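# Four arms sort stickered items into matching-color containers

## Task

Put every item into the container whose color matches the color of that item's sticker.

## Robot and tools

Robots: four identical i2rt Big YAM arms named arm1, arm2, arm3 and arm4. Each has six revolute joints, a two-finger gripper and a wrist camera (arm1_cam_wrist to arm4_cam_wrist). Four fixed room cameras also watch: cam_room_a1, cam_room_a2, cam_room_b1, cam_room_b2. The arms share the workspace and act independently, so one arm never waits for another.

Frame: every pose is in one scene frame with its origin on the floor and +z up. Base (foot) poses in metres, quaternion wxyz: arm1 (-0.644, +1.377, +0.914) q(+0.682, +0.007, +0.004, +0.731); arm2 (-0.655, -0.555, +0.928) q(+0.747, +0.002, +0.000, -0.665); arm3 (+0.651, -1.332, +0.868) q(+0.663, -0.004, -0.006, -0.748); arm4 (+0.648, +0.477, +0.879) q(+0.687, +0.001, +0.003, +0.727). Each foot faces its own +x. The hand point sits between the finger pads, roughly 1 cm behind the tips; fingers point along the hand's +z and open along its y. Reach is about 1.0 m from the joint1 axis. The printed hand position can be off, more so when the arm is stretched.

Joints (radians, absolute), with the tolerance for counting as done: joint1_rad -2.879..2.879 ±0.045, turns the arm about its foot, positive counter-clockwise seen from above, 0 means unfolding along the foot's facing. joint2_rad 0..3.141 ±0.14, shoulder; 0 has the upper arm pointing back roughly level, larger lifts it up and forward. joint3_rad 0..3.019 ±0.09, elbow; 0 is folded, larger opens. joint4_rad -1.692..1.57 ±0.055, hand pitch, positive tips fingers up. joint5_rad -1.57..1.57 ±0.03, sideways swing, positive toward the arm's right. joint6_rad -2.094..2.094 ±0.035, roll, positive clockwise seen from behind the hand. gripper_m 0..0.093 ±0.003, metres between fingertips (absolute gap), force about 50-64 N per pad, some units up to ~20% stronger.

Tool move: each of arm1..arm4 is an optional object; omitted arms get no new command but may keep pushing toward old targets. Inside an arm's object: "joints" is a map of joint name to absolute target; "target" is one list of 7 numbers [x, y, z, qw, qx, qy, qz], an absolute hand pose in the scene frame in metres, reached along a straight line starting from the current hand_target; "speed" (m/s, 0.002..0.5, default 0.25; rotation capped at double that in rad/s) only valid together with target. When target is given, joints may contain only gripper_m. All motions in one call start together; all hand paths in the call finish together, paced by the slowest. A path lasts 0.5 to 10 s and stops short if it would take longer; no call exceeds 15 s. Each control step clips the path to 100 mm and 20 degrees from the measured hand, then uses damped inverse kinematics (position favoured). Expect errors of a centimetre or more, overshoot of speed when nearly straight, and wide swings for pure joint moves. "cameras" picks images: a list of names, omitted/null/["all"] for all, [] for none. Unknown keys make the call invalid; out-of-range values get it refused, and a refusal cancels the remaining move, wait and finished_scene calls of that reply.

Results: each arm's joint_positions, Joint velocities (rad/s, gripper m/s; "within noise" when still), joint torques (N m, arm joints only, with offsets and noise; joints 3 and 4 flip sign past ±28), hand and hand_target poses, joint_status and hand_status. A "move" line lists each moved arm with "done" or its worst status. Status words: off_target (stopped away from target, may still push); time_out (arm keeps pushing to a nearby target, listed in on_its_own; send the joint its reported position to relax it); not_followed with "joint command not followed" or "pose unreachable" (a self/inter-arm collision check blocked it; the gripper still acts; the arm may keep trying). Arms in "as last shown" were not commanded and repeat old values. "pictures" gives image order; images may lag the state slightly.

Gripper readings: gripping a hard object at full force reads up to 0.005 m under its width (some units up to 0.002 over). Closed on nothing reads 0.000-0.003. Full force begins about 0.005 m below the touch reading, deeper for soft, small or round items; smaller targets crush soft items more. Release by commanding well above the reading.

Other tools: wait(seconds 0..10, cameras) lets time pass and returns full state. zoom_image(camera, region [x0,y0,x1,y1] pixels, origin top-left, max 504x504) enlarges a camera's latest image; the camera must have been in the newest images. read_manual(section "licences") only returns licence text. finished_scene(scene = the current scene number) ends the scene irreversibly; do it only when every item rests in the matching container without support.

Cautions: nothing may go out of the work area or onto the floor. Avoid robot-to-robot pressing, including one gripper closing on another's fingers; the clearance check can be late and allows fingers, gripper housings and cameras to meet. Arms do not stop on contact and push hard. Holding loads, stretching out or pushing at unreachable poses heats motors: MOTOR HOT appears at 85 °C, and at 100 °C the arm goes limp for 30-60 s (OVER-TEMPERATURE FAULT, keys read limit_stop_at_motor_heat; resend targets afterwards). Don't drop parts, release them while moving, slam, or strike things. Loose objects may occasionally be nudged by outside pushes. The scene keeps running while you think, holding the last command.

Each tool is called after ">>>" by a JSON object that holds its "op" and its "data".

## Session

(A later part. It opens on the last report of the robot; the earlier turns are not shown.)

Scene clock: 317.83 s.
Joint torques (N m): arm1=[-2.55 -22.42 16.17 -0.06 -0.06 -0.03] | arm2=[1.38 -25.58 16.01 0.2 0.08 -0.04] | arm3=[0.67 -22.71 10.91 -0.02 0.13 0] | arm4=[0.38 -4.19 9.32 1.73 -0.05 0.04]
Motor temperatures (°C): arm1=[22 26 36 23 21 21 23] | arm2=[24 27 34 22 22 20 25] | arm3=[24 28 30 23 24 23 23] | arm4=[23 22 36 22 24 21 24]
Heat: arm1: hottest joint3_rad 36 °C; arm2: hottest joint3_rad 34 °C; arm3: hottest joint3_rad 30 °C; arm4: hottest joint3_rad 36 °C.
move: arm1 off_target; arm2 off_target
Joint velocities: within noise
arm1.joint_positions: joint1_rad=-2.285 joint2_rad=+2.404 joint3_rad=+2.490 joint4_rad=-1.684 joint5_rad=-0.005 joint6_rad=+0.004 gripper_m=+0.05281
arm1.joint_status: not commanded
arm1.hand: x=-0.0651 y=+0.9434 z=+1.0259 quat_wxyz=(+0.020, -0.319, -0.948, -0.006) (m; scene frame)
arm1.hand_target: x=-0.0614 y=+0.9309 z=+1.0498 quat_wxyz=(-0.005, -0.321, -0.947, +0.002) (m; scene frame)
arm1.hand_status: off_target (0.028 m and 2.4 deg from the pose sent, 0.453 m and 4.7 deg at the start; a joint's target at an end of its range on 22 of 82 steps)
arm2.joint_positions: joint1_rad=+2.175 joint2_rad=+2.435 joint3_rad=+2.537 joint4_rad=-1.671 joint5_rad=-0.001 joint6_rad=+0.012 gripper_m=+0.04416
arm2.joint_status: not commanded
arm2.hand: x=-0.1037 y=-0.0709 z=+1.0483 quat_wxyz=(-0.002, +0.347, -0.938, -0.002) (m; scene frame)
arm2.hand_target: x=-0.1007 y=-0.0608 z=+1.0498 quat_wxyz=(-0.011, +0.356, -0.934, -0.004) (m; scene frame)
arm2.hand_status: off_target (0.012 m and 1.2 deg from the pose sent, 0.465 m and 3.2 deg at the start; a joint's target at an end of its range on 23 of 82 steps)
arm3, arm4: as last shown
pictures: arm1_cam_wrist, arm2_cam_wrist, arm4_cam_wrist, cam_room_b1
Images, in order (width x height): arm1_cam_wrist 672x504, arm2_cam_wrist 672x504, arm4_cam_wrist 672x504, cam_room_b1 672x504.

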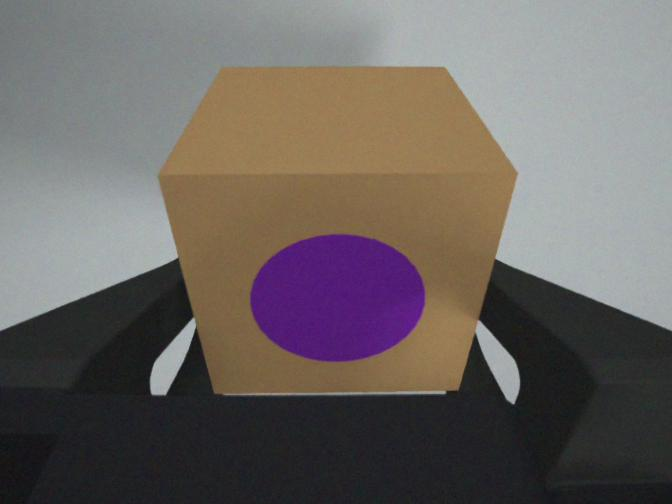

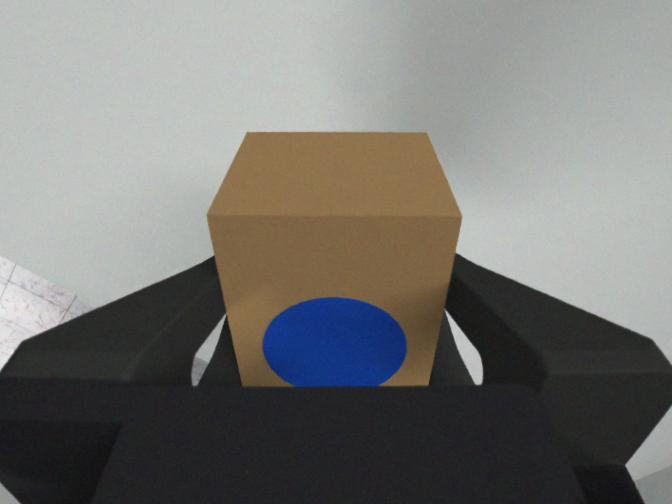

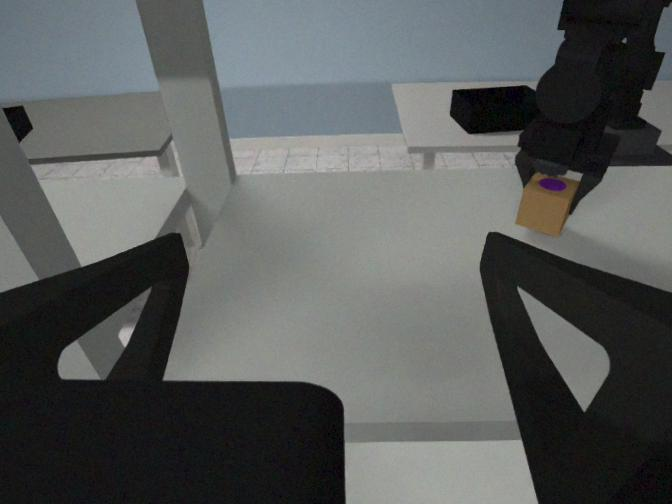

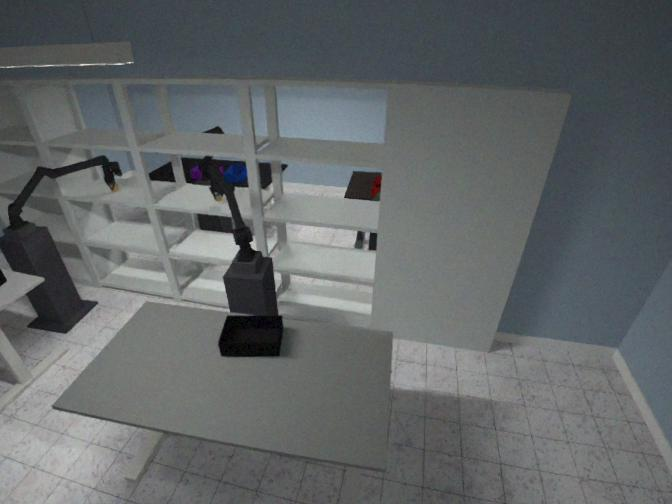

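>>> {"op": "move", "data": {"arm1": {"target":[-0.06,0.925,0.99,0,0.3206,0.9472,0],"speed":0.1}, "arm2": {"target":[-0.10,-0.055,0.975,0,0.3567,-0.9342,0],"speed":0.1}, "cameras": ["arm1_cam_wrist","arm2_cam_wrist","arm4_cam_wrist"]}}

>>> {"op": "zoom_image", "data": {"camera": "arm4_cam_wrist", "region": [460, 130, 660, 280]}}

Scene clock: 326.33 s.
Joint torques (N m): arm1=[-2.96 -21.07 8.47 1.7 -0.09 -0.07] | arm2=[1.44 -24.82 10.52 1.24 0.08 0] | arm3=[0.56 -22.65 10.95 -0.02 0.12 0] | arm4=[0.67 -4.48 9.42 1.85 -0.09 0.03]
Motor temperatures (°C): arm1=[22 26 37 23 21 21 23] | arm2=[24 27 36 22 22 20 25] | arm3=[24 28 30 23 24 23 23] | arm4=[23 22 36 22 24 21 24]
Heat: arm1: hottest joint3_rad 37 °C; arm2: hottest joint3_rad 36 °C; arm3: hottest joint3_rad 30 °C; arm4: hottest joint3_rad 36 °C.
move: arm1 off_target; arm2 off_target
Joint velocities: within noise
arm1.joint_positions: joint1_rad=-2.288 joint2_rad=+2.403 joint3_rad=+2.451 joint4_rad=-1.594 joint5_rad=-0.006 joint6_rad=+0.001 gripper_m=+0.05281
arm1.joint_status: not commanded
arm1.hand: x=-0.0558 y=+0.9336 z=+1.0112 quat_wxyz=(-0.005, -0.319, -0.948, +0.002) (m; scene frame)
arm1.hand_target: x=-0.0606 y=+0.9254 z=+0.9901 quat_wxyz=(+0.000, -0.321, -0.947, +0.000) (m; scene frame)
arm1.hand_status: off_target (0.023 m and 0.7 deg from the pose sent, 0.041 m and 2.4 deg at the start)
arm2.joint_positions: joint1_rad=+2.178 joint2_rad=+2.456 joint3_rad=+2.469 joint4_rad=-1.551 joint5_rad=-0.001 joint6_rad=+0.012 gripper_m=+0.04416
arm2.joint_status: not commanded
arm2.hand: x=-0.0950 y=-0.0602 z=+1.0076 quat_wxyz=(-0.016, +0.349, -0.937, -0.008) (m; scene frame)
arm2.hand_target: x=-0.1008 y=-0.0560 z=+0.9755 quat_wxyz=(+0.000, +0.357, -0.934, +0.000) (m; scene frame)
arm2.hand_status: off_target (0.033 m and 2.3 deg from the pose sent, 0.075 m and 1.2 deg at the start)
arm3, arm4: as last shown
pictures: arm1_cam_wrist, arm2_cam_wrist, arm4_cam_wrist
Images, in order (width x height): arm1_cam_wrist 672x504, arm2_cam_wrist 672x504, arm4_cam_wrist 672x504.

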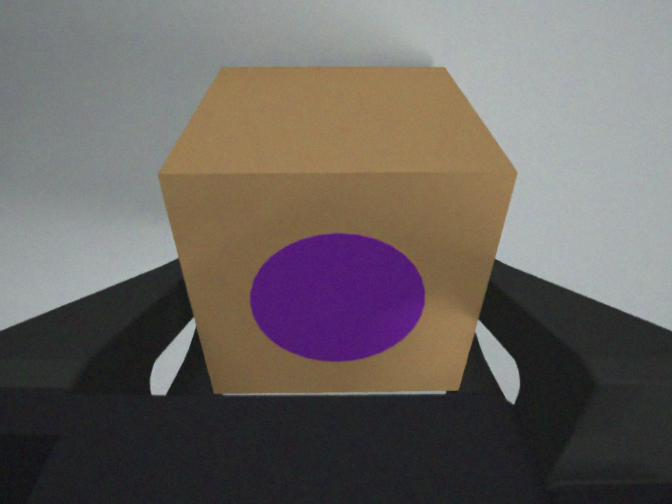

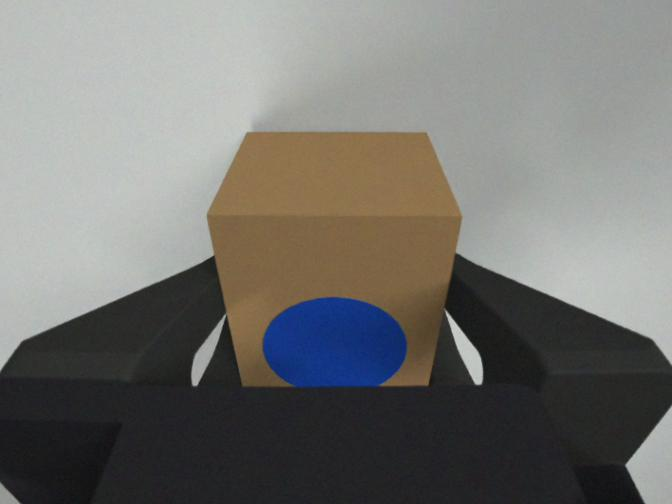

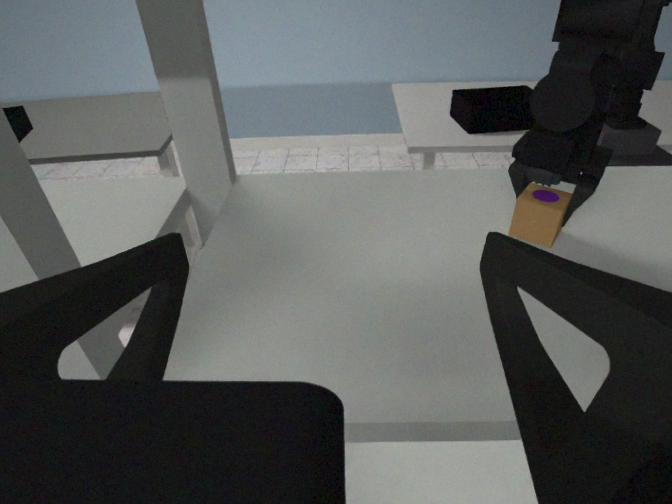

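Scaled by 2.520.

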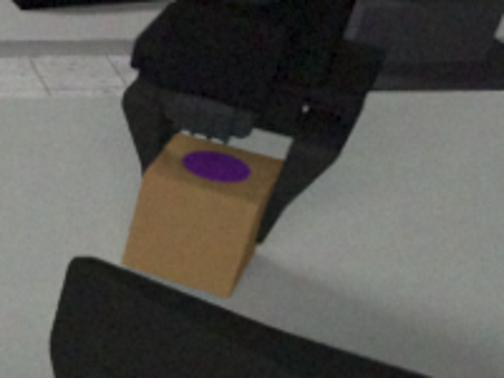

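>>> {"op": "move", "data": {"arm1": {"target":[-0.06,0.925,0.975,0,0.3206,0.9472,0],"speed":0.1}, "arm2": {"target":[-0.10,-0.055,0.960,0,0.3567,-0.9342,0],"speed":0.1}, "cameras": ["arm4_cam_wrist"]}}

>>> {"op": "zoom_image", "data": {"camera": "arm4_cam_wrist", "region": [460, 130, 660, 280]}}

Scene clock: 334.50 s.
Joint torques (N m): arm1=[-3.19 -19.25 8.24 1.88 -0.04 -0.08] | arm2=[1.55 -24.82 8.12 2.39 0.1 0] | arm3=[0.62 -22.71 10.93 0.01 0.13 0.02] | arm4=[0.44 -4.13 9.37 1.89 -0.08 0.04]
Motor temperatures (°C): arm1=[22 26 36 23 21 21 23] | arm2=[24 27 35 22 22 20 25] | arm3=[24 28 31 23 24 23 23] | arm4=[23 22 36 22 24 21 24]
Heat: arm1: hottest joint3_rad 36 °C; arm2: hottest joint3_rad 35 °C; arm3: hottest joint3_rad 31 °C; arm4: hottest joint3_rad 36 °C.
move: arm1 off_target; arm2 off_target
Joint velocities: within noise
arm1.joint_positions: joint1_rad=-2.288 joint2_rad=+2.383 joint3_rad=+2.412 joint4_rad=-1.561 joint5_rad=-0.006 joint6_rad=+0.001 gripper_m=+0.05281
arm1.joint_status: not commanded
arm1.hand: x=-0.0560 y=+0.9338 z=+1.0109 quat_wxyz=(-0.012, -0.319, -0.948, +0.005) (m; scene frame)
arm1.hand_target: x=-0.0613 y=+0.9261 z=+0.9758 quat_wxyz=(+0.000, -0.321, -0.947, +0.000) (m; scene frame)
arm1.hand_status: off_target (0.037 m and 1.5 deg from the pose sent, 0.038 m and 0.7 deg at the start)
arm2.joint_positions: joint1_rad=+2.178 joint2_rad=+2.453 joint3_rad=+2.458 joint4_rad=-1.541 joint5_rad=-0.001 joint6_rad=+0.012 gripper_m=+0.04416
arm2.joint_status: not commanded
arm2.hand: x=-0.0949 y=-0.0600 z=+1.0055 quat_wxyz=(-0.018, +0.349, -0.937, -0.008) (m; scene frame)
arm2.hand_target: x=-0.1017 y=-0.0568 z=+0.9611 quat_wxyz=(+0.000, +0.357, -0.934, +0.000) (m; scene frame)
arm2.hand_status: off_target (0.046 m and 2.4 deg from the pose sent, 0.048 m and 2.3 deg at the start)
arm3: as last shown
arm4.joint_positions: joint1_rad=+0.575 joint2_rad=+0.859 joint3_rad=+0.624 joint4_rad=+0.214 joint5_rad=-0.942 joint6_rad=-0.011 gripper_m=+0.09403
arm4.joint_status: not commanded
arm4.hand: x=+0.3179 y=+0.6975 z=+1.2491 quat_wxyz=(+0.004, +0.710, -0.002, -0.705) (m; scene frame)
arm4.hand_target: x=+0.3185 y=+0.7000 z=+1.2500 quat_wxyz=(+0.000, +0.707, +0.000, -0.707) (m; scene frame)
arm4.hand_status: not commanded
pictures: arm4_cam_wrist
Images, in order (width x height): arm4_cam_wrist 672x504.

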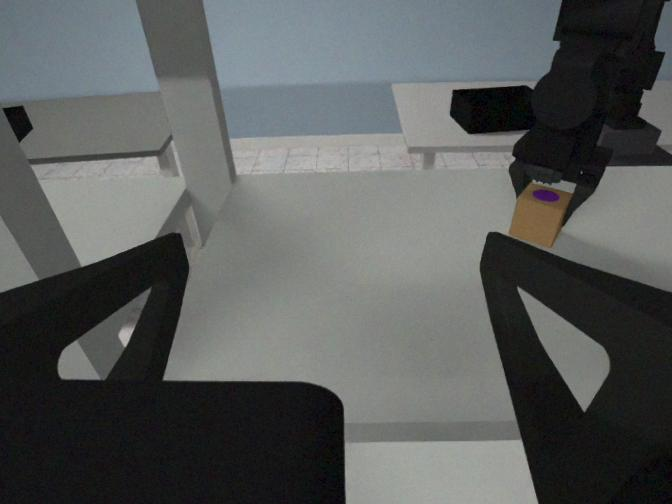

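Scaled by 2.520.

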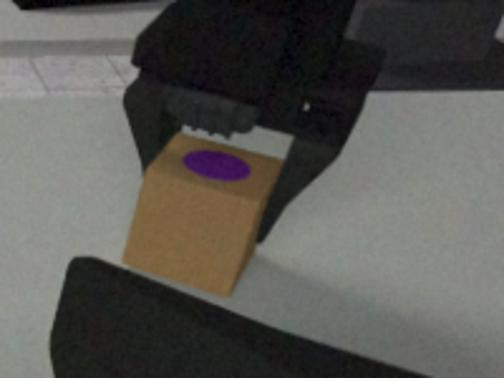

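>>> {"op": "move", "data": {"arm1": {"target":[-0.06,0.925,0.99,0,0.3206,0.9472,0],"speed":0.1}, "arm2": {"target":[-0.10,-0.055,0.98,0,0.3567,-0.9342,0],"speed":0.1}, "cameras": []}}

>>> {"op": "move", "data": {"arm1": {"joints":{"gripper_m":0.093}}, "arm2": {"joints":{"gripper_m":0.093}}, "cameras": ["arm1_cam_wrist","arm2_cam_wrist","arm4_cam_wrist"]}}

>>> {"op": "move", "data": {"arm1": {"target":[-0.06,0.925,1.08,0,0.3206,0.9472,0],"speed":0.15}, "arm2": {"target":[-0.10,-0.055,1.08,0,0.3567,-0.9342,0],"speed":0.15}, "cameras": ["arm1_cam_wrist","arm2_cam_wrist","arm4_cam_wrist"]}}

Scene clock: 342.67 s.
Joint torques (N m): arm1=[-3.14 -18.67 12.21 0.2 -0.04 -0.07] | arm2=[1.38 -24.35 13.04 0.16 0.08 0] | arm3=[0.67 -22.53 10.92 -0.03 0.12 0] | arm4=[0.56 -3.78 9.36 1.76 -0.05 0.03]
Motor temperatures (°C): arm1=[22 27 35 23 21 21 23] | arm2=[24 28 34 22 22 20 25] | arm3=[24 28 31 23 24 23 23] | arm4=[23 22 36 22 24 21 24]
Heat: arm1: hottest joint3_rad 35 °C; arm2: hottest joint3_rad 34 °C; arm3: hottest joint3_rad 31 °C; arm4: hottest joint3_rad 36 °C.
move: arm1 off_target; arm2 off_target
Joint velocities: within noise
arm1.joint_positions: joint1_rad=-2.288 joint2_rad=+2.380 joint3_rad=+2.407 joint4_rad=-1.557 joint5_rad=-0.006 joint6_rad=+0.001 gripper_m=+0.05281
arm1.joint_status: not commanded
arm1.hand: x=-0.0561 y=+0.9339 z=+1.0109 quat_wxyz=(-0.013, -0.319, -0.948, +0.005) (m; scene frame)
arm1.hand_target: x=-0.0606 y=+0.9255 z=+0.9901 quat_wxyz=(+0.000, -0.321, -0.947, +0.000) (m; scene frame)
arm1.hand_status: off_target (0.023 m and 1.6 deg from the pose sent, 0.023 m and 1.5 deg at the start)
arm2.joint_positions: joint1_rad=+2.178 joint2_rad=+2.449 joint3_rad=+2.451 joint4_rad=-1.535 joint5_rad=-0.001 joint6_rad=+0.012 gripper_m=+0.04416
arm2.joint_status: not commanded
arm2.hand: x=-0.0951 y=-0.0602 z=+1.0056 quat_wxyz=(-0.018, +0.349, -0.937, -0.008) (m; scene frame)
arm2.hand_target: x=-0.1006 y=-0.0557 z=+0.9802 quat_wxyz=(-0.001, +0.357, -0.934, +0.000) (m; scene frame)
arm2.hand_status: off_target (0.027 m and 2.5 deg from the pose sent, 0.026 m and 2.4 deg at the start)
arm3.joint_positions: joint1_rad=+1.696 joint2_rad=+1.913 joint3_rad=+2.062 joint4_rad=-1.580 joint5_rad=-0.003 joint6_rad=-0.006 gripper_m=+0.09398
arm3.joint_status: not commanded
arm3.hand: x=+1.2755 y=-1.3251 z=+1.1455 quat_wxyz=(-0.070, +0.006, -0.998, +0.006) (m; scene frame)
arm3.hand_target: x=+1.2768 y=-1.3292 z=+1.1643 quat_wxyz=(-0.087, +0.000, -0.996, +0.007) (m; scene frame)
arm3.hand_status: not commanded
arm4: as last shown
pictures: none
No camera images: "cameras" was empty.

Scene clock: 343.37 s.
Joint torques (N m): arm1=[-2.32 -20.54 12.03 0.29 0.18 -0.03] | arm2=[-0.15 -24.35 12.9 0.36 -0.08 -0.01] | arm3=[0.56 -22.59 10.95 0.02 0.12 0.01] | arm4=[0.73 -3.84 9.52 1.78 -0.07 0.06]
Motor temperatures (°C): arm1=[22 27 35 23 21 21 23] | arm2=[24 28 34 22 22 20 25] | arm3=[24 28 31 23 24 23 23] | arm4=[23 22 36 22 24 21 24]
Heat: arm1: hottest joint3_rad 35 °C; arm2: hottest joint3_rad 34 °C; arm3: hottest joint3_rad 31 °C; arm4: hottest joint3_rad 36 °C.
move: arm1 done; arm2 done
Joint velocities: within noise
arm1.joint_positions: joint1_rad=-2.294 joint2_rad=+2.396 joint3_rad=+2.407 joint4_rad=-1.558 joint5_rad=-0.011 joint6_rad=-0.002 gripper_m=+0.09296
arm1.joint_status: all done
arm1.hand: x=-0.0588 y=+0.9317 z=+0.9998 quat_wxyz=(-0.006, -0.320, -0.947, +0.000) (m; scene frame)
arm1.hand_target: x=-0.0606 y=+0.9255 z=+0.9902 quat_wxyz=(+0.000, -0.321, -0.947, +0.000) (m; scene frame)
arm1.hand_status: not commanded
arm2.joint_positions: joint1_rad=+2.198 joint2_rad=+2.449 joint3_rad=+2.452 joint4_rad=-1.540 joint5_rad=+0.003 joint6_rad=+0.012 gripper_m=+0.09291
arm2.joint_status: all done
arm2.hand: x=-0.1054 y=-0.0501 z=+1.0061 quat_wxyz=(-0.018, +0.358, -0.933, -0.006) (m; scene frame)
arm2.hand_target: x=-0.1007 y=-0.0557 z=+0.9802 quat_wxyz=(-0.001, +0.357, -0.934, +0.000) (m; scene frame)
arm2.hand_status: not commanded
arm3, arm4: as last shown
pictures: arm1_cam_wrist, arm2_cam_wrist, arm4_cam_wrist
Images, in order (width x height): arm1_cam_wrist 672x504, arm2_cam_wrist 672x504, arm4_cam_wrist 672x504.

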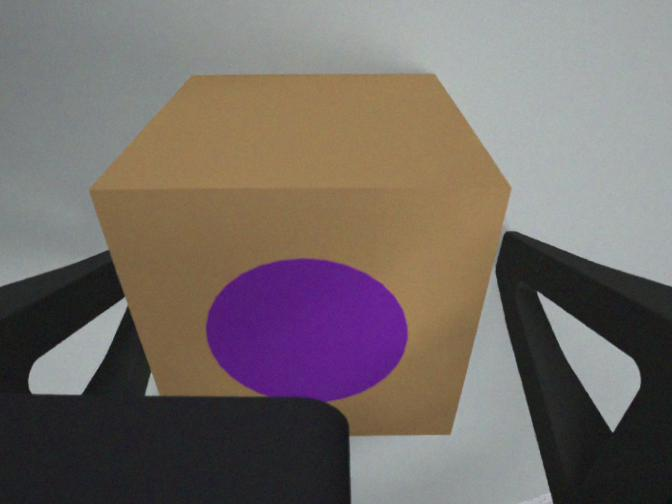

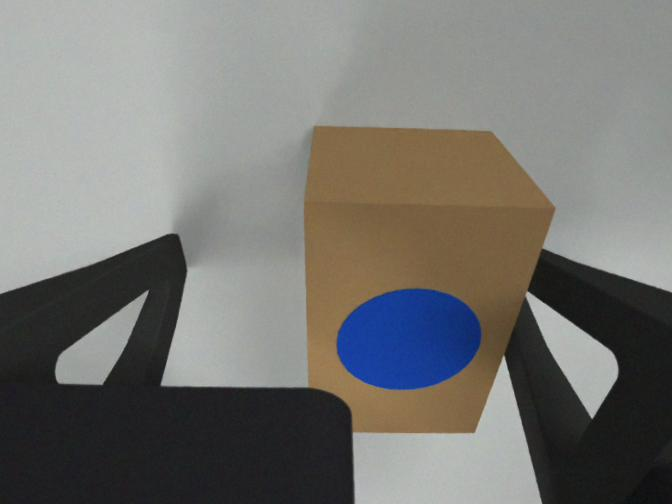

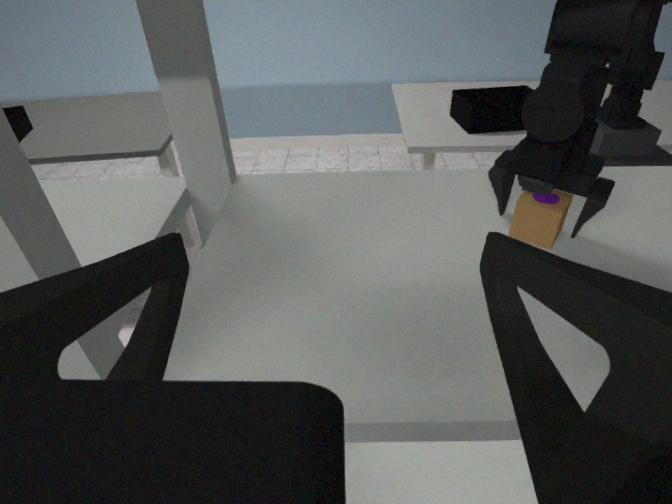

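Scene clock: 344.63 s.
Joint torques (N m): arm1=[-2.32 -25.35 15.12 -0.01 0.07 0] | arm2=[0.03 -29.8 14.87 0.25 -0.08 0] | arm3=[0.62 -22.71 10.92 -0.03 0.12 0] | arm4=[0.44 -3.9 9.26 1.81 -0.07 0.05]
Motor temperatures (°C): arm1=[22 27 35 23 21 21 23] | arm2=[24 28 34 22 22 20 25] | arm3=[24 28 31 23 24 23 23] | arm4=[23 22 36 22 24 21 24]
Heat: arm1: hottest joint3_rad 35 °C; arm2: hottest joint3_rad 34 °C; arm3: hottest joint3_rad 31 °C; arm4: hottest joint3_rad 36 °C.
move: arm1 off_target; arm2 off_target
Joint velocities: within noise
arm1.joint_positions: joint1_rad=-2.294 joint2_rad=+2.407 joint3_rad=+2.517 joint4_rad=-1.684 joint5_rad=-0.009 joint6_rad=-0.002 gripper_m=+0.09296
arm1.joint_status: not commanded
arm1.hand: x=-0.0640 y=+0.9355 z=+1.0340 quat_wxyz=(+0.008, -0.320, -0.947, -0.004) (m; scene frame)
arm1.hand_target: x=-0.0621 y=+0.9267 z=+1.0791 quat_wxyz=(-0.028, -0.321, -0.947, +0.010) (m; scene frame)
arm1.hand_status: off_target (0.047 m and 1.0 deg from the pose sent, 0.081 m and 0.7 deg at the start; a joint's target at an end of its range on 25 of 38 steps)
arm2.joint_positions: joint1_rad=+2.197 joint2_rad=+2.446 joint3_rad=+2.566 joint4_rad=-1.671 joint5_rad=+0.003 joint6_rad=+0.011 gripper_m=+0.09292
arm2.joint_status: not commanded
arm2.hand: x=-0.1098 y=-0.0553 z=+1.0516 quat_wxyz=(-0.011, +0.358, -0.934, -0.004) (m; scene frame)
arm2.hand_target: x=-0.1013 y=-0.0561 z=+1.0795 quat_wxyz=(-0.034, +0.356, -0.934, -0.013) (m; scene frame)
arm2.hand_status: off_target (0.030 m and 1.4 deg from the pose sent, 0.074 m and 2.1 deg at the start; a joint's target at an end of its range on 26 of 38 steps)
arm3, arm4: as last shown
pictures: arm1_cam_wrist, arm2_cam_wrist, arm4_cam_wrist
Images, in order (width x height): arm1_cam_wrist 672x504, arm2_cam_wrist 672x504, arm4_cam_wrist 672x504.

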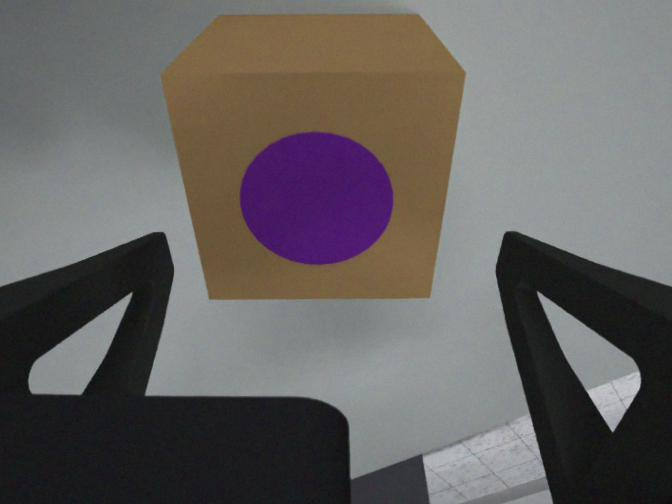

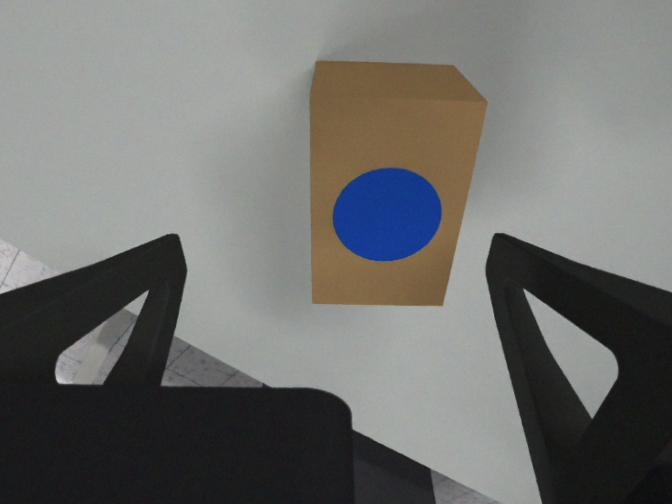

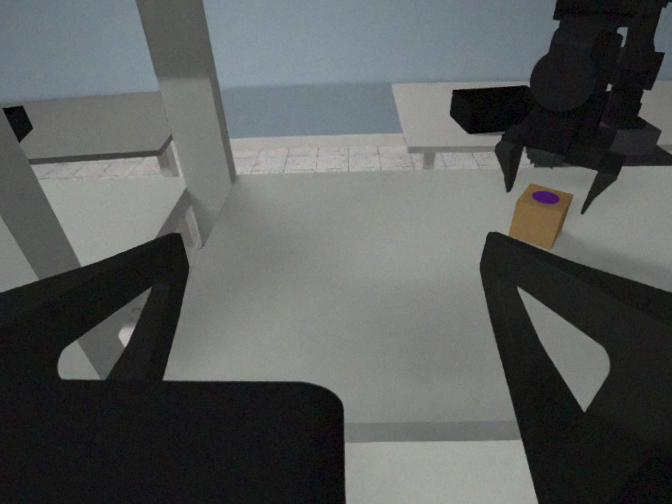

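>>> {"op": "move", "data": {"arm1": {"target":[-0.40,1.19,1.08,0,0.3206,0.9472,0]}, "arm2": {"target":[-0.42,-0.35,1.10,0,0.3567,-0.9342,0]}, "arm4": {"target":[0.013,0.881,1.12,-0.1096,0.8901,-0.3013,-0.3239]}, "cameras": ["arm4_cam_wrist","cam_room_a2","cam_room_a1"]}}

Scene clock: 363.73 s.
Joint torques (N m): arm1=[-1.96 -5.01 10.5 0.23 0.08 -0.05] | arm2=[-0.21 -9 9.73 0.34 -0.09 -0.08] | arm3=[0.5 -22.65 10.95 -0.05 0.13 0.01] | arm4=[1.32 -20.95 13.37 0.55 0.22 0.19]
Motor temperatures (°C): arm1=[21 29 37 23 21 21 22] | arm2=[24 29 35 22 22 20 24] | arm3=[24 28 31 23 24 23 23] | arm4=[23 22 37 22 24 21 24]
Heat: arm1: hottest joint3_rad 37 °C; arm2: hottest joint3_rad 35 °C; arm3: hottest joint3_rad 31 °C; arm4: hottest joint3_rad 37 °C.
move: arm1 done; arm2 done; arm4 off_target
Joint velocities: within noise
arm1.joint_positions: joint1_rad=-2.294 joint2_rad=+1.156 joint3_rad=+0.915 joint4_rad=-1.315 joint5_rad=-0.008 joint6_rad=-0.002 gripper_m=+0.09296
arm1.joint_status: not commanded
arm1.hand: x=-0.3979 y=+1.1917 z=+1.0772 quat_wxyz=(+0.000, -0.320, -0.947, +0.000) (m; scene frame)
arm1.hand_target: x=-0.4000 y=+1.1900 z=+1.0800 quat_wxyz=(+0.000, -0.321, -0.947, +0.000) (m; scene frame)
arm1.hand_status: done (0.004 m and 0.1 deg from the pose sent, 0.424 m and 1.0 deg at the start)
arm2.joint_positions: joint1_rad=+2.184 joint2_rad=+1.184 joint3_rad=+0.960 joint4_rad=-1.326 joint5_rad=+0.003 joint6_rad=+0.006 gripper_m=+0.09292
arm2.joint_status: not commanded
arm2.hand: x=-0.4170 y=-0.3435 z=+1.1053 quat_wxyz=(-0.011, +0.354, -0.935, -0.004) (m; scene frame)
arm2.hand_target: x=-0.4200 y=-0.3499 z=+1.1001 quat_wxyz=(+0.000, +0.357, -0.934, +0.000) (m; scene frame)
arm2.hand_status: done (0.009 m and 1.4 deg from the pose sent, 0.431 m and 1.4 deg at the start)
arm3: as last shown
arm4.joint_positions: joint1_rad=+0.961 joint2_rad=+1.895 joint3_rad=+1.767 joint4_rad=-0.771 joint5_rad=+0.068 joint6_rad=+0.063 gripper_m=+0.09403
arm4.joint_status: not commanded
arm4.hand: x=+0.0271 y=+0.8767 z=+1.1079 quat_wxyz=(-0.109, +0.895, -0.298, -0.314) (m; scene frame)
arm4.hand_target: x=+0.0138 y=+0.8803 z=+1.1201 quat_wxyz=(-0.110, +0.890, -0.301, -0.325) (m; scene frame)
arm4.hand_status: off_target (0.019 m and 1.4 deg from the pose sent, 0.379 m and 61.3 deg at the start)
pictures: arm4_cam_wrist, cam_room_a1, cam_room_a2
Images, in order (width x height): arm4_cam_wrist 672x504, cam_room_a1 672x504, cam_room_a2 672x504.

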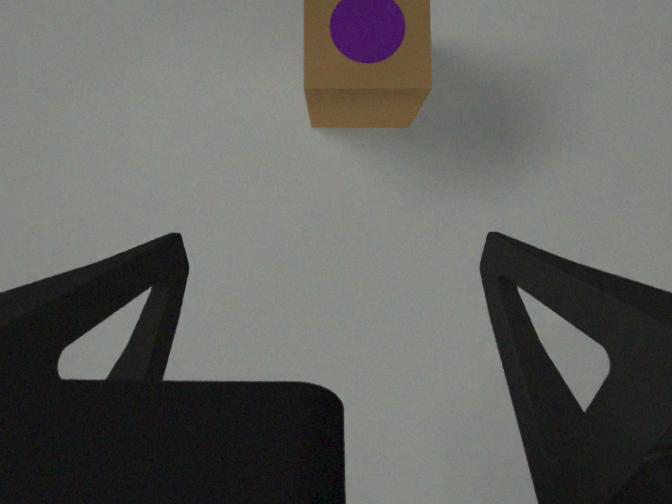

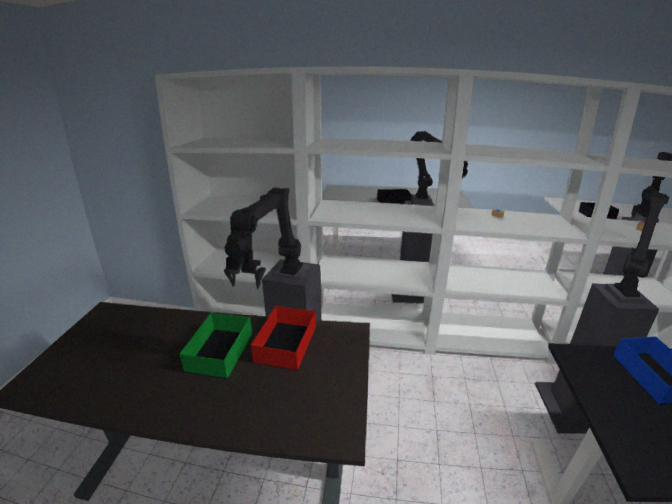

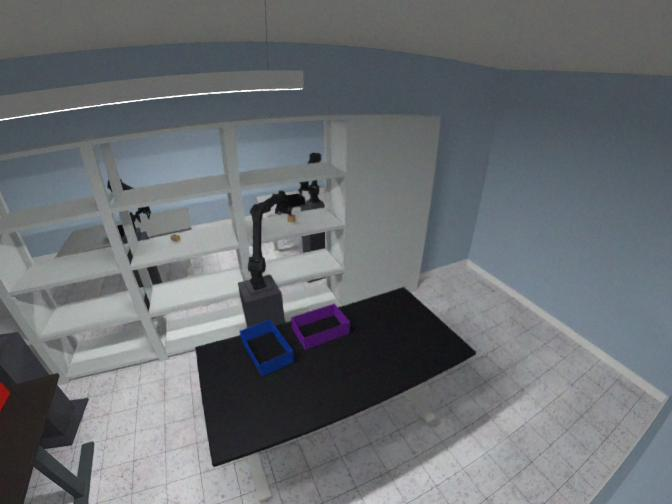

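>>> {"op": "move", "data": {"arm4": {"target":[-0.022,0.922,1.06,-0.1096,0.8901,-0.3013,-0.3239],"speed":0.15}, "cameras": ["arm4_cam_wrist"]}}

>>> {"op": "move", "data": {"arm4": {"target":[-0.050,0.944,1.013,-0.1096,0.8901,-0.3013,-0.3239],"speed":0.1}, "cameras": ["arm4_cam_wrist"]}}

Scene clock: 374.53 s.
Joint torques (N m): arm1=[-2.61 -4.72 10.44 0.02 0.06 -0.06] | arm2=[0.03 -9 9.72 0.34 -0.09 -0.07] | arm3=[0.56 -22.89 10.96 -0.05 0.14 0.01] | arm4=[0.44 -23.47 13.08 1.48 0 0.01]
Motor temperatures (°C): arm1=[21 28 36 23 21 21 22] | arm2=[24 28 34 22 22 20 24] | arm3=[24 28 31 23 24 23 23] | arm4=[23 22 39 22 24 21 24]
Heat: arm1: hottest joint3_rad 36 °C; arm2: hottest joint3_rad 34 °C; arm3: hottest joint3_rad 31 °C; arm4: hottest joint3_rad 39 °C.
move: arm4 off_target
Joint velocities: within noise
arm1, arm2, arm3: as last shown
arm2.joint_positions: joint1_rad=+2.184 joint2_rad=+1.184 joint3_rad=+0.960 joint4_rad=-1.326 joint5_rad=+0.003 joint6_rad=+0.005 gripper_m=+0.09292
arm2.hand: x=-0.4170 y=-0.3435 z=+1.1053 quat_wxyz=(-0.011, +0.355, -0.935, -0.004) (m; scene frame)
arm4.joint_positions: joint1_rad=+0.949 joint2_rad=+2.068 joint3_rad=+1.880 joint4_rad=-0.736 joint5_rad=+0.059 joint6_rad=+0.063 gripper_m=+0.09403
arm4.joint_status: not commanded
arm4.hand: x=-0.0088 y=+0.9076 z=+1.0444 quat_wxyz=(-0.104, +0.898, -0.303, -0.302) (m; scene frame)
arm4.hand_target: x=-0.0206 y=+0.9211 z=+1.0603 quat_wxyz=(-0.110, +0.890, -0.301, -0.324) (m; scene frame)
arm4.hand_status: off_target (0.025 m and 2.7 deg from the pose sent, 0.082 m and 1.4 deg at the start)
pictures: arm4_cam_wrist
Images, in order (width x height): arm4_cam_wrist 672x504.

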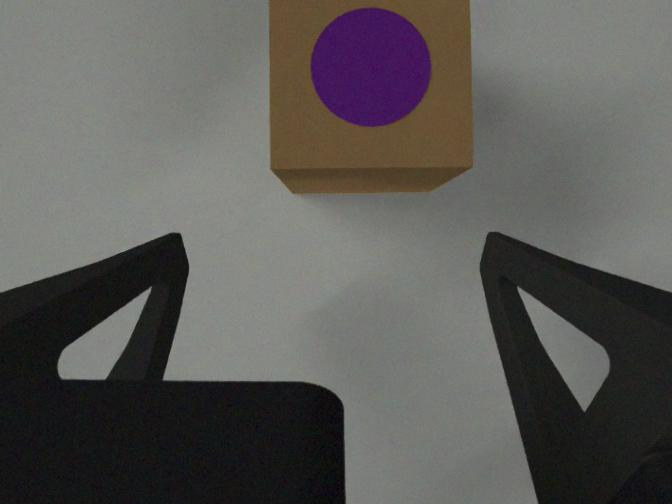

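Scene clock: 375.90 s.
Joint torques (N m): arm1=[-2.08 -5.25 10.58 0.09 0.05 -0.07] | arm2=[-0.03 -9.11 9.73 0.38 -0.08 -0.07] | arm3=[0.44 -22.65 10.95 -0.02 0.12 0.01] | arm4=[0.62 -23.18 13.01 1.42 0.01 -0.03]
Motor temperatures (°C): arm1=[21 28 36 23 21 21 22] | arm2=[24 28 34 22 22 20 24] | arm3=[24 28 31 23 24 23 23] | arm4=[23 23 39 22 24 21 24]
Heat: arm1: hottest joint3_rad 36 °C; arm2: hottest joint3_rad 34 °C; arm3: hottest joint3_rad 31 °C; arm4: hottest joint3_rad 39 °C.
move: arm4 off_target
Joint velocities: within noise
arm1, arm2, arm3: as last shown
arm4.joint_positions: joint1_rad=+0.944 joint2_rad=+2.183 joint3_rad=+1.986 joint4_rad=-0.704 joint5_rad=+0.056 joint6_rad=+0.062 gripper_m=+0.09402
arm4.joint_status: not commanded
arm4.hand: x=-0.0381 y=+0.9297 z=+1.0147 quat_wxyz=(-0.106, +0.894, -0.303, -0.313) (m; scene frame)
arm4.hand_target: x=-0.0488 y=+0.9434 z=+1.0130 quat_wxyz=(-0.110, +0.890, -0.301, -0.324) (m; scene frame)
arm4.hand_status: off_target (0.019 m and 1.4 deg from the pose sent, 0.063 m and 2.7 deg at the start)
pictures: arm4_cam_wrist
Images, in order (width x height): arm4_cam_wrist 672x504.

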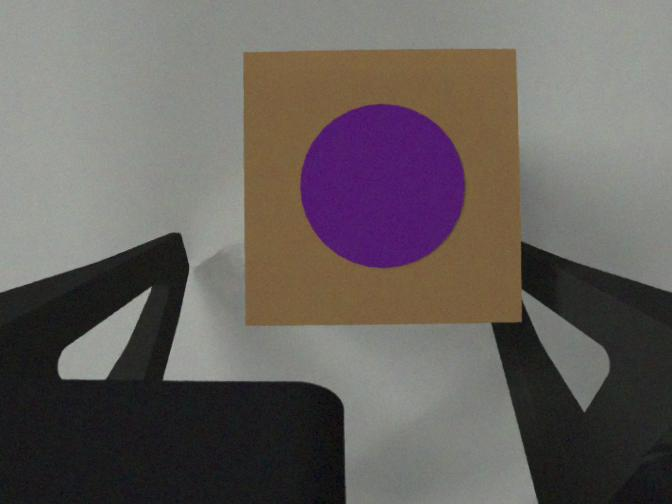

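>>> {"op": "move", "data": {"arm4": {"joints":{"gripper_m":0.045}}, "cameras": []}}

>>> {"op": "move", "data": {"arm4": {"target":[0.0,0.90,1.13,-0.1096,0.8901,-0.3013,-0.3239],"speed":0.2}, "cameras": ["arm4_cam_wrist","cam_room_a2"]}}

Scene clock: 380.53 s.
Joint torques (N m): arm1=[-2.32 -4.6 10.48 0.08 0.1 0] | arm2=[-0.03 -8.88 9.74 0.38 -0.08 -0.07] | arm3=[0.62 -22.77 10.93 -0.01 0.12 0] | arm4=[0.44 -23.12 12.92 1.37 0.03 -0.03]
Motor temperatures (°C): arm1=[21 28 35 23 21 21 22] | arm2=[24 28 34 22 22 20 24] | arm3=[24 28 31 23 24 23 23] | arm4=[23 24 39 22 24 21 24]
Heat: arm1: hottest joint3_rad 35 °C; arm2: hottest joint3_rad 34 °C; arm3: hottest joint3_rad 31 °C; arm4: hottest joint3_rad 39 °C.
move: arm4 off_target
Joint velocities: within noise
arm1, arm2, arm3: as last shown
arm4.joint_positions: joint1_rad=+0.944 joint2_rad=+2.183 joint3_rad=+1.986 joint4_rad=-0.704 joint5_rad=+0.055 joint6_rad=+0.062 gripper_m=+0.05330
arm4.joint_status: gripper_m off_target (ended at +0.05333, target +0.04500)
arm4.hand: x=-0.0380 y=+0.9299 z=+1.0147 quat_wxyz=(-0.105, +0.894, -0.303, -0.313) (m; scene frame)
arm4.hand_target: x=-0.0487 y=+0.9434 z=+1.0130 quat_wxyz=(-0.110, +0.890, -0.301, -0.324) (m; scene frame)
arm4.hand_status: not commanded
pictures: none
No camera images: "cameras" was empty.

Scene clock: 381.97 s.
Joint torques (N m): arm1=[-2.37 -4.78 10.52 0.34 0.08 -0.05] | arm2=[-0.03 -8.82 9.73 0.34 -0.08 -0.06] | arm3=[0.56 -22.71 10.92 -0.02 0.13 0] | arm4=[1.26 -23.24 9.37 0.79 0.22 0.07]
Motor temperatures (°C): arm1=[21 28 35 23 21 21 22] | arm2=[24 28 34 22 22 20 24] | arm3=[24 28 31 23 24 23 23] | arm4=[23 24 39 22 24 21 25]
Heat: arm1: hottest joint3_rad 35 °C; arm2: hottest joint3_rad 34 °C; arm3: hottest joint3_rad 31 °C; arm4: hottest joint3_rad 39 °C.
move: arm4 off_target
Joint velocities: within noise
arm1, arm2, arm3: as last shown
arm4.joint_positions: joint1_rad=+0.944 joint2_rad=+1.970 joint3_rad=+1.948 joint4_rad=-0.835 joint5_rad=+0.059 joint6_rad=+0.062 gripper_m=+0.05330
arm4.joint_status: not commanded
arm4.hand: x=+0.0031 y=+0.9051 z=+1.1399 quat_wxyz=(-0.112, +0.886, -0.302, -0.333) (m; scene frame)
arm4.hand_target: x=+0.0002 y=+0.9000 z=+1.1299 quat_wxyz=(-0.110, +0.890, -0.301, -0.324) (m; scene frame)
arm4.hand_status: off_target (0.012 m and 1.2 deg from the pose sent, 0.125 m and 1.4 deg at the start)
pictures: arm4_cam_wrist, cam_room_a2
Images, in order (width x height): arm4_cam_wrist 672x504, cam_room_a2 672x504.

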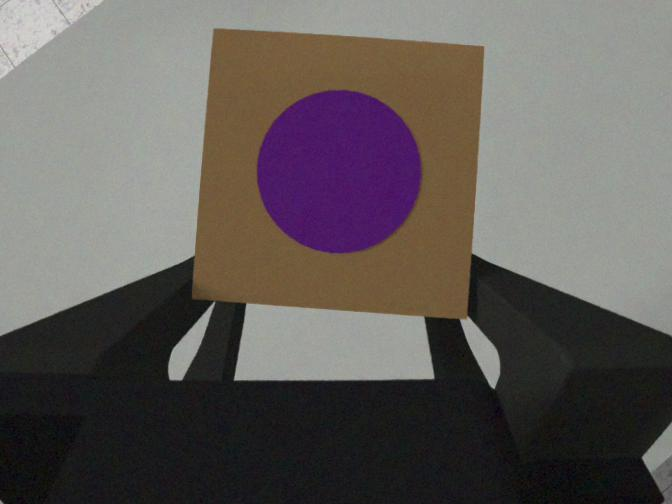

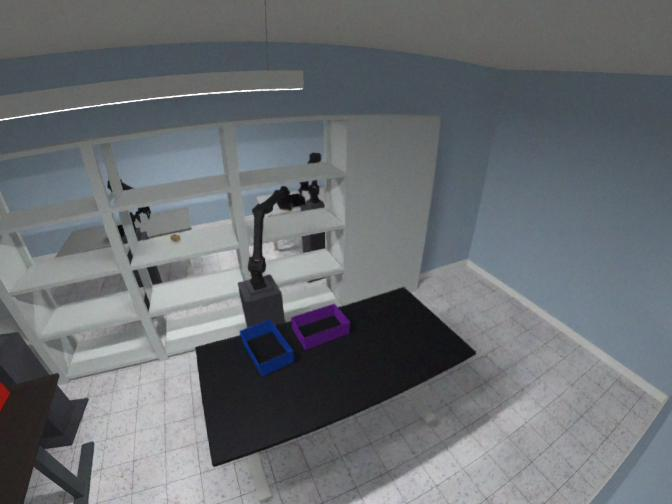

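>>> {"op": "move", "data": {"arm4": {"target":[0.33,0.685,1.15,-0.1096,0.8901,-0.3013,-0.3239]}, "cameras": []}}

>>> {"op": "move", "data": {"arm4": {"joints":{"joint1_rad":-1.0}}, "cameras": ["arm4_cam_wrist","cam_room_a2"]}}

Scene clock: 390.67 s.
Joint torques (N m): arm1=[-2.61 -4.89 10.54 0.21 0.02 0.01] | arm2=[-0.03 -8.88 9.74 0.35 -0.09 -0.08] | arm3=[0.44 -22.65 10.93 -0.02 0.13 0.01] | arm4=[1.61 -4.78 9.52 0.64 0.23 0.17]
Motor temperatures (°C): arm1=[21 27 34 23 21 21 22] | arm2=[24 28 33 22 22 20 24] | arm3=[24 28 31 23 24 23 23] | arm4=[23 24 39 22 24 21 25]
Heat: arm1: hottest joint3_rad 34 °C; arm2: hottest joint3_rad 33 °C; arm3: hottest joint3_rad 31 °C; arm4: hottest joint3_rad 39 °C.
move: arm4 done
Joint velocities: within noise
arm1, arm2: as last shown
arm3.joint_positions: joint1_rad=+1.696 joint2_rad=+1.913 joint3_rad=+2.062 joint4_rad=-1.580 joint5_rad=-0.003 joint6_rad=-0.006 gripper_m=+0.09398
arm3.joint_status: not commanded
arm3.hand: x=+1.2755 y=-1.3251 z=+1.1455 quat_wxyz=(-0.070, +0.006, -0.998, +0.006) (m; scene frame)
arm3.hand_target: x=+1.2768 y=-1.3292 z=+1.1643 quat_wxyz=(-0.087, +0.000, -0.996, +0.007) (m; scene frame)
arm3.hand_status: not commanded
arm4.joint_positions: joint1_rad=+0.966 joint2_rad=+0.900 joint3_rad=+0.874 joint4_rad=-0.839 joint5_rad=+0.074 joint6_rad=+0.070 gripper_m=+0.05330
arm4.joint_status: not commanded
arm4.hand: x=+0.3310 y=+0.6879 z=+1.1526 quat_wxyz=(-0.113, +0.889, -0.298, -0.329) (m; scene frame)
arm4.hand_target: x=+0.3301 y=+0.6851 z=+1.1500 quat_wxyz=(-0.110, +0.890, -0.301, -0.324) (m; scene frame)
arm4.hand_status: done (0.004 m and 0.8 deg from the pose sent, 0.394 m and 1.2 deg at the start)
pictures: none
No camera images: "cameras" was empty.

Scene clock: 392.63 s.
Joint torques (N m): arm1=[-2.73 -5.07 10.48 0.02 0.05 0] | arm2=[-0.15 -9 9.73 0.39 -0.08 -0.06] | arm3=[0.5 -22.65 10.91 -0.03 0.12 0.01] | arm4=[0.97 -5.3 9.55 0.73 0.06 0.16]
Motor temperatures (°C): arm1=[21 27 34 23 21 21 22] | arm2=[24 28 33 22 22 20 24] | arm3=[24 28 31 23 24 23 23] | arm4=[23 24 38 22 24 21 25]
Heat: arm1: hottest joint3_rad 34 °C; arm2: hottest joint3_rad 33 °C; arm3: hottest joint3_rad 31 °C; arm4: hottest joint3_rad 38 °C.
move: arm4 done
Joint velocities: within noise
arm1, arm2, arm3: as last shown
arm4.joint_positions: joint1_rad=-0.999 joint2_rad=+0.900 joint3_rad=+0.874 joint4_rad=-0.839 joint5_rad=+0.079 joint6_rad=+0.073 gripper_m=+0.05326
arm4.joint_status: all done
arm4.hand: x=+0.9655 y=+0.6906 z=+1.1497 quat_wxyz=(-0.335, +0.244, -0.906, -0.083) (m; scene frame)
arm4.hand_target: x=+0.9649 y=+0.6902 z=+1.1470 quat_wxyz=(-0.328, +0.240, -0.910, -0.083) (m; scene frame)
arm4.hand_status: not commanded
pictures: arm4_cam_wrist, cam_room_a2
Images, in order (width x height): arm4_cam_wrist 672x504, cam_room_a2 672x504.

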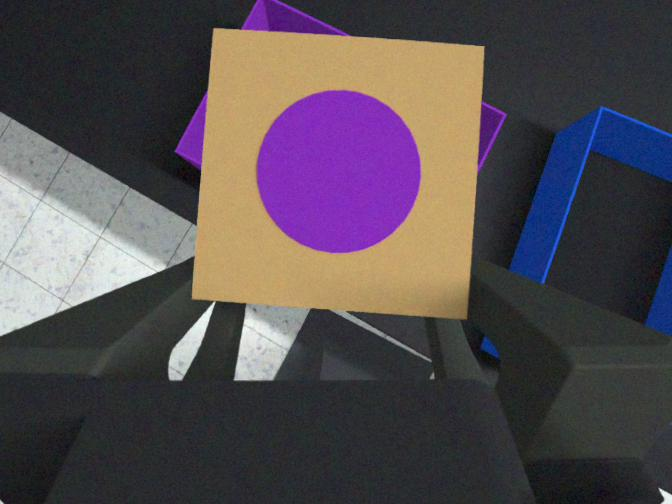

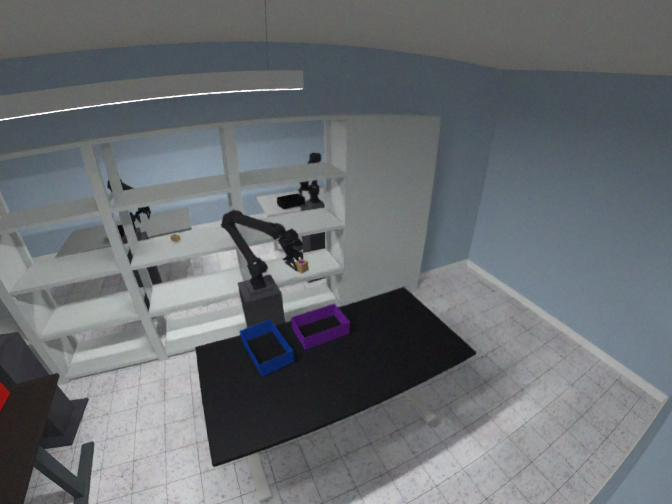

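>>> {"op": "move", "data": {"arm4": {"target":[1.105,0.768,0.91,-0.342,0,-0.9397,0]}, "cameras": ["arm4_cam_wrist","cam_room_a2"]}}

>>> {"op": "zoom_image", "data": {"camera": "cam_room_a2", "region": [220, 220, 380, 390]}}

Scene clock: 410.03 s.
Joint torques (N m): arm1=[-2.08 -4.72 10.56 0.14 0.04 -0.05] | arm2=[0.03 -9 9.72 0.36 -0.08 -0.07] | arm3=[0.44 -22.59 10.93 -0.01 0.11 0] | arm4=[1.44 -14.92 9.52 1.25 0.51 0.18]
Motor temperatures (°C): arm1=[21 27 34 23 21 21 22] | arm2=[24 27 33 22 22 20 24] | arm3=[24 28 31 23 24 23 23] | arm4=[23 24 37 22 24 21 26]
Heat: arm1: hottest joint3_rad 34 °C; arm2: hottest joint3_rad 33 °C; arm3: hottest joint3_rad 31 °C; arm4: hottest joint3_rad 37 °C.
move: arm4 off_target
Joint velocities: within noise
arm1, arm2, arm3: as last shown
arm4.joint_positions: joint1_rad=-0.937 joint2_rad=+1.697 joint3_rad=+0.877 joint4_rad=-0.229 joint5_rad=+0.422 joint6_rad=+0.558 gripper_m=+0.05325
arm4.joint_status: not commanded
arm4.hand: x=+1.0880 y=+0.7489 z=+0.8940 quat_wxyz=(-0.320, +0.009, -0.947, +0.019) (m; scene frame)
arm4.hand_target: x=+1.1038 y=+0.7673 z=+0.9107 quat_wxyz=(-0.342, +0.000, -0.940, +0.000) (m; scene frame)
arm4.hand_status: off_target (0.030 m and 3.6 deg from the pose sent, 0.288 m and 29.9 deg at the start)
pictures: arm4_cam_wrist, cam_room_a2
Images, in order (width x height): arm4_cam_wrist 672x504, cam_room_a2 672x504.

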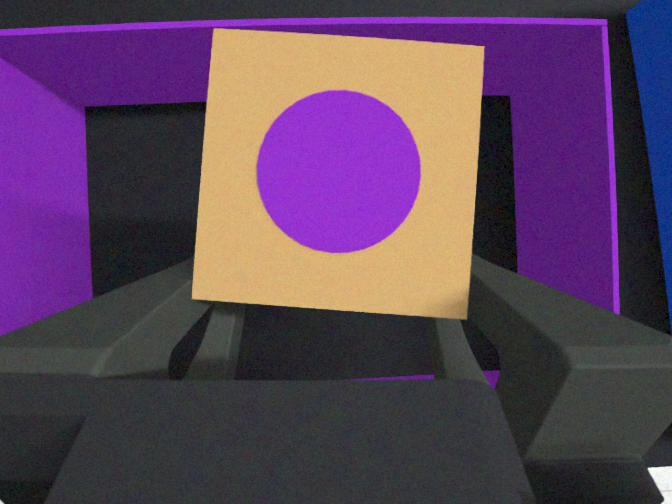

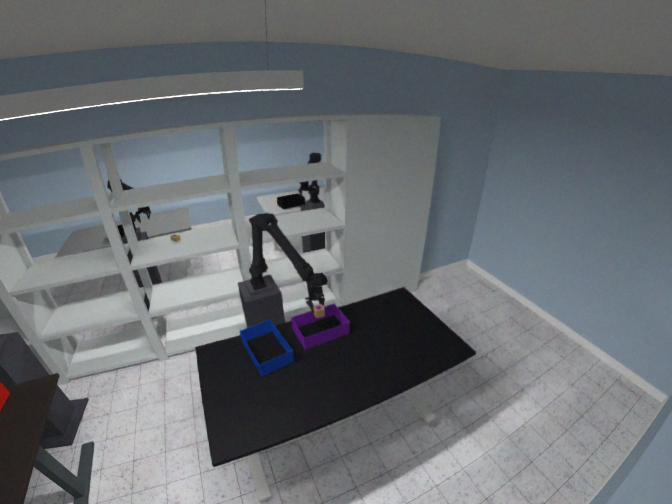

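Scaled by 2.965.

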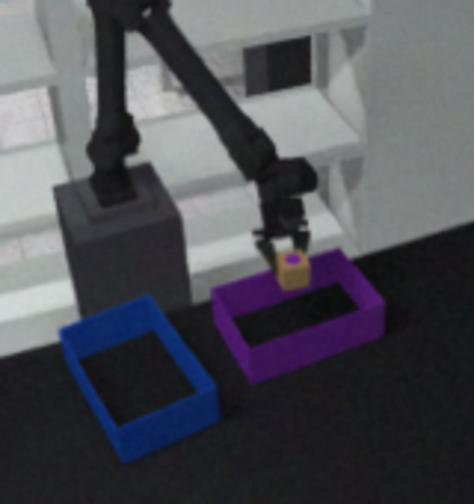

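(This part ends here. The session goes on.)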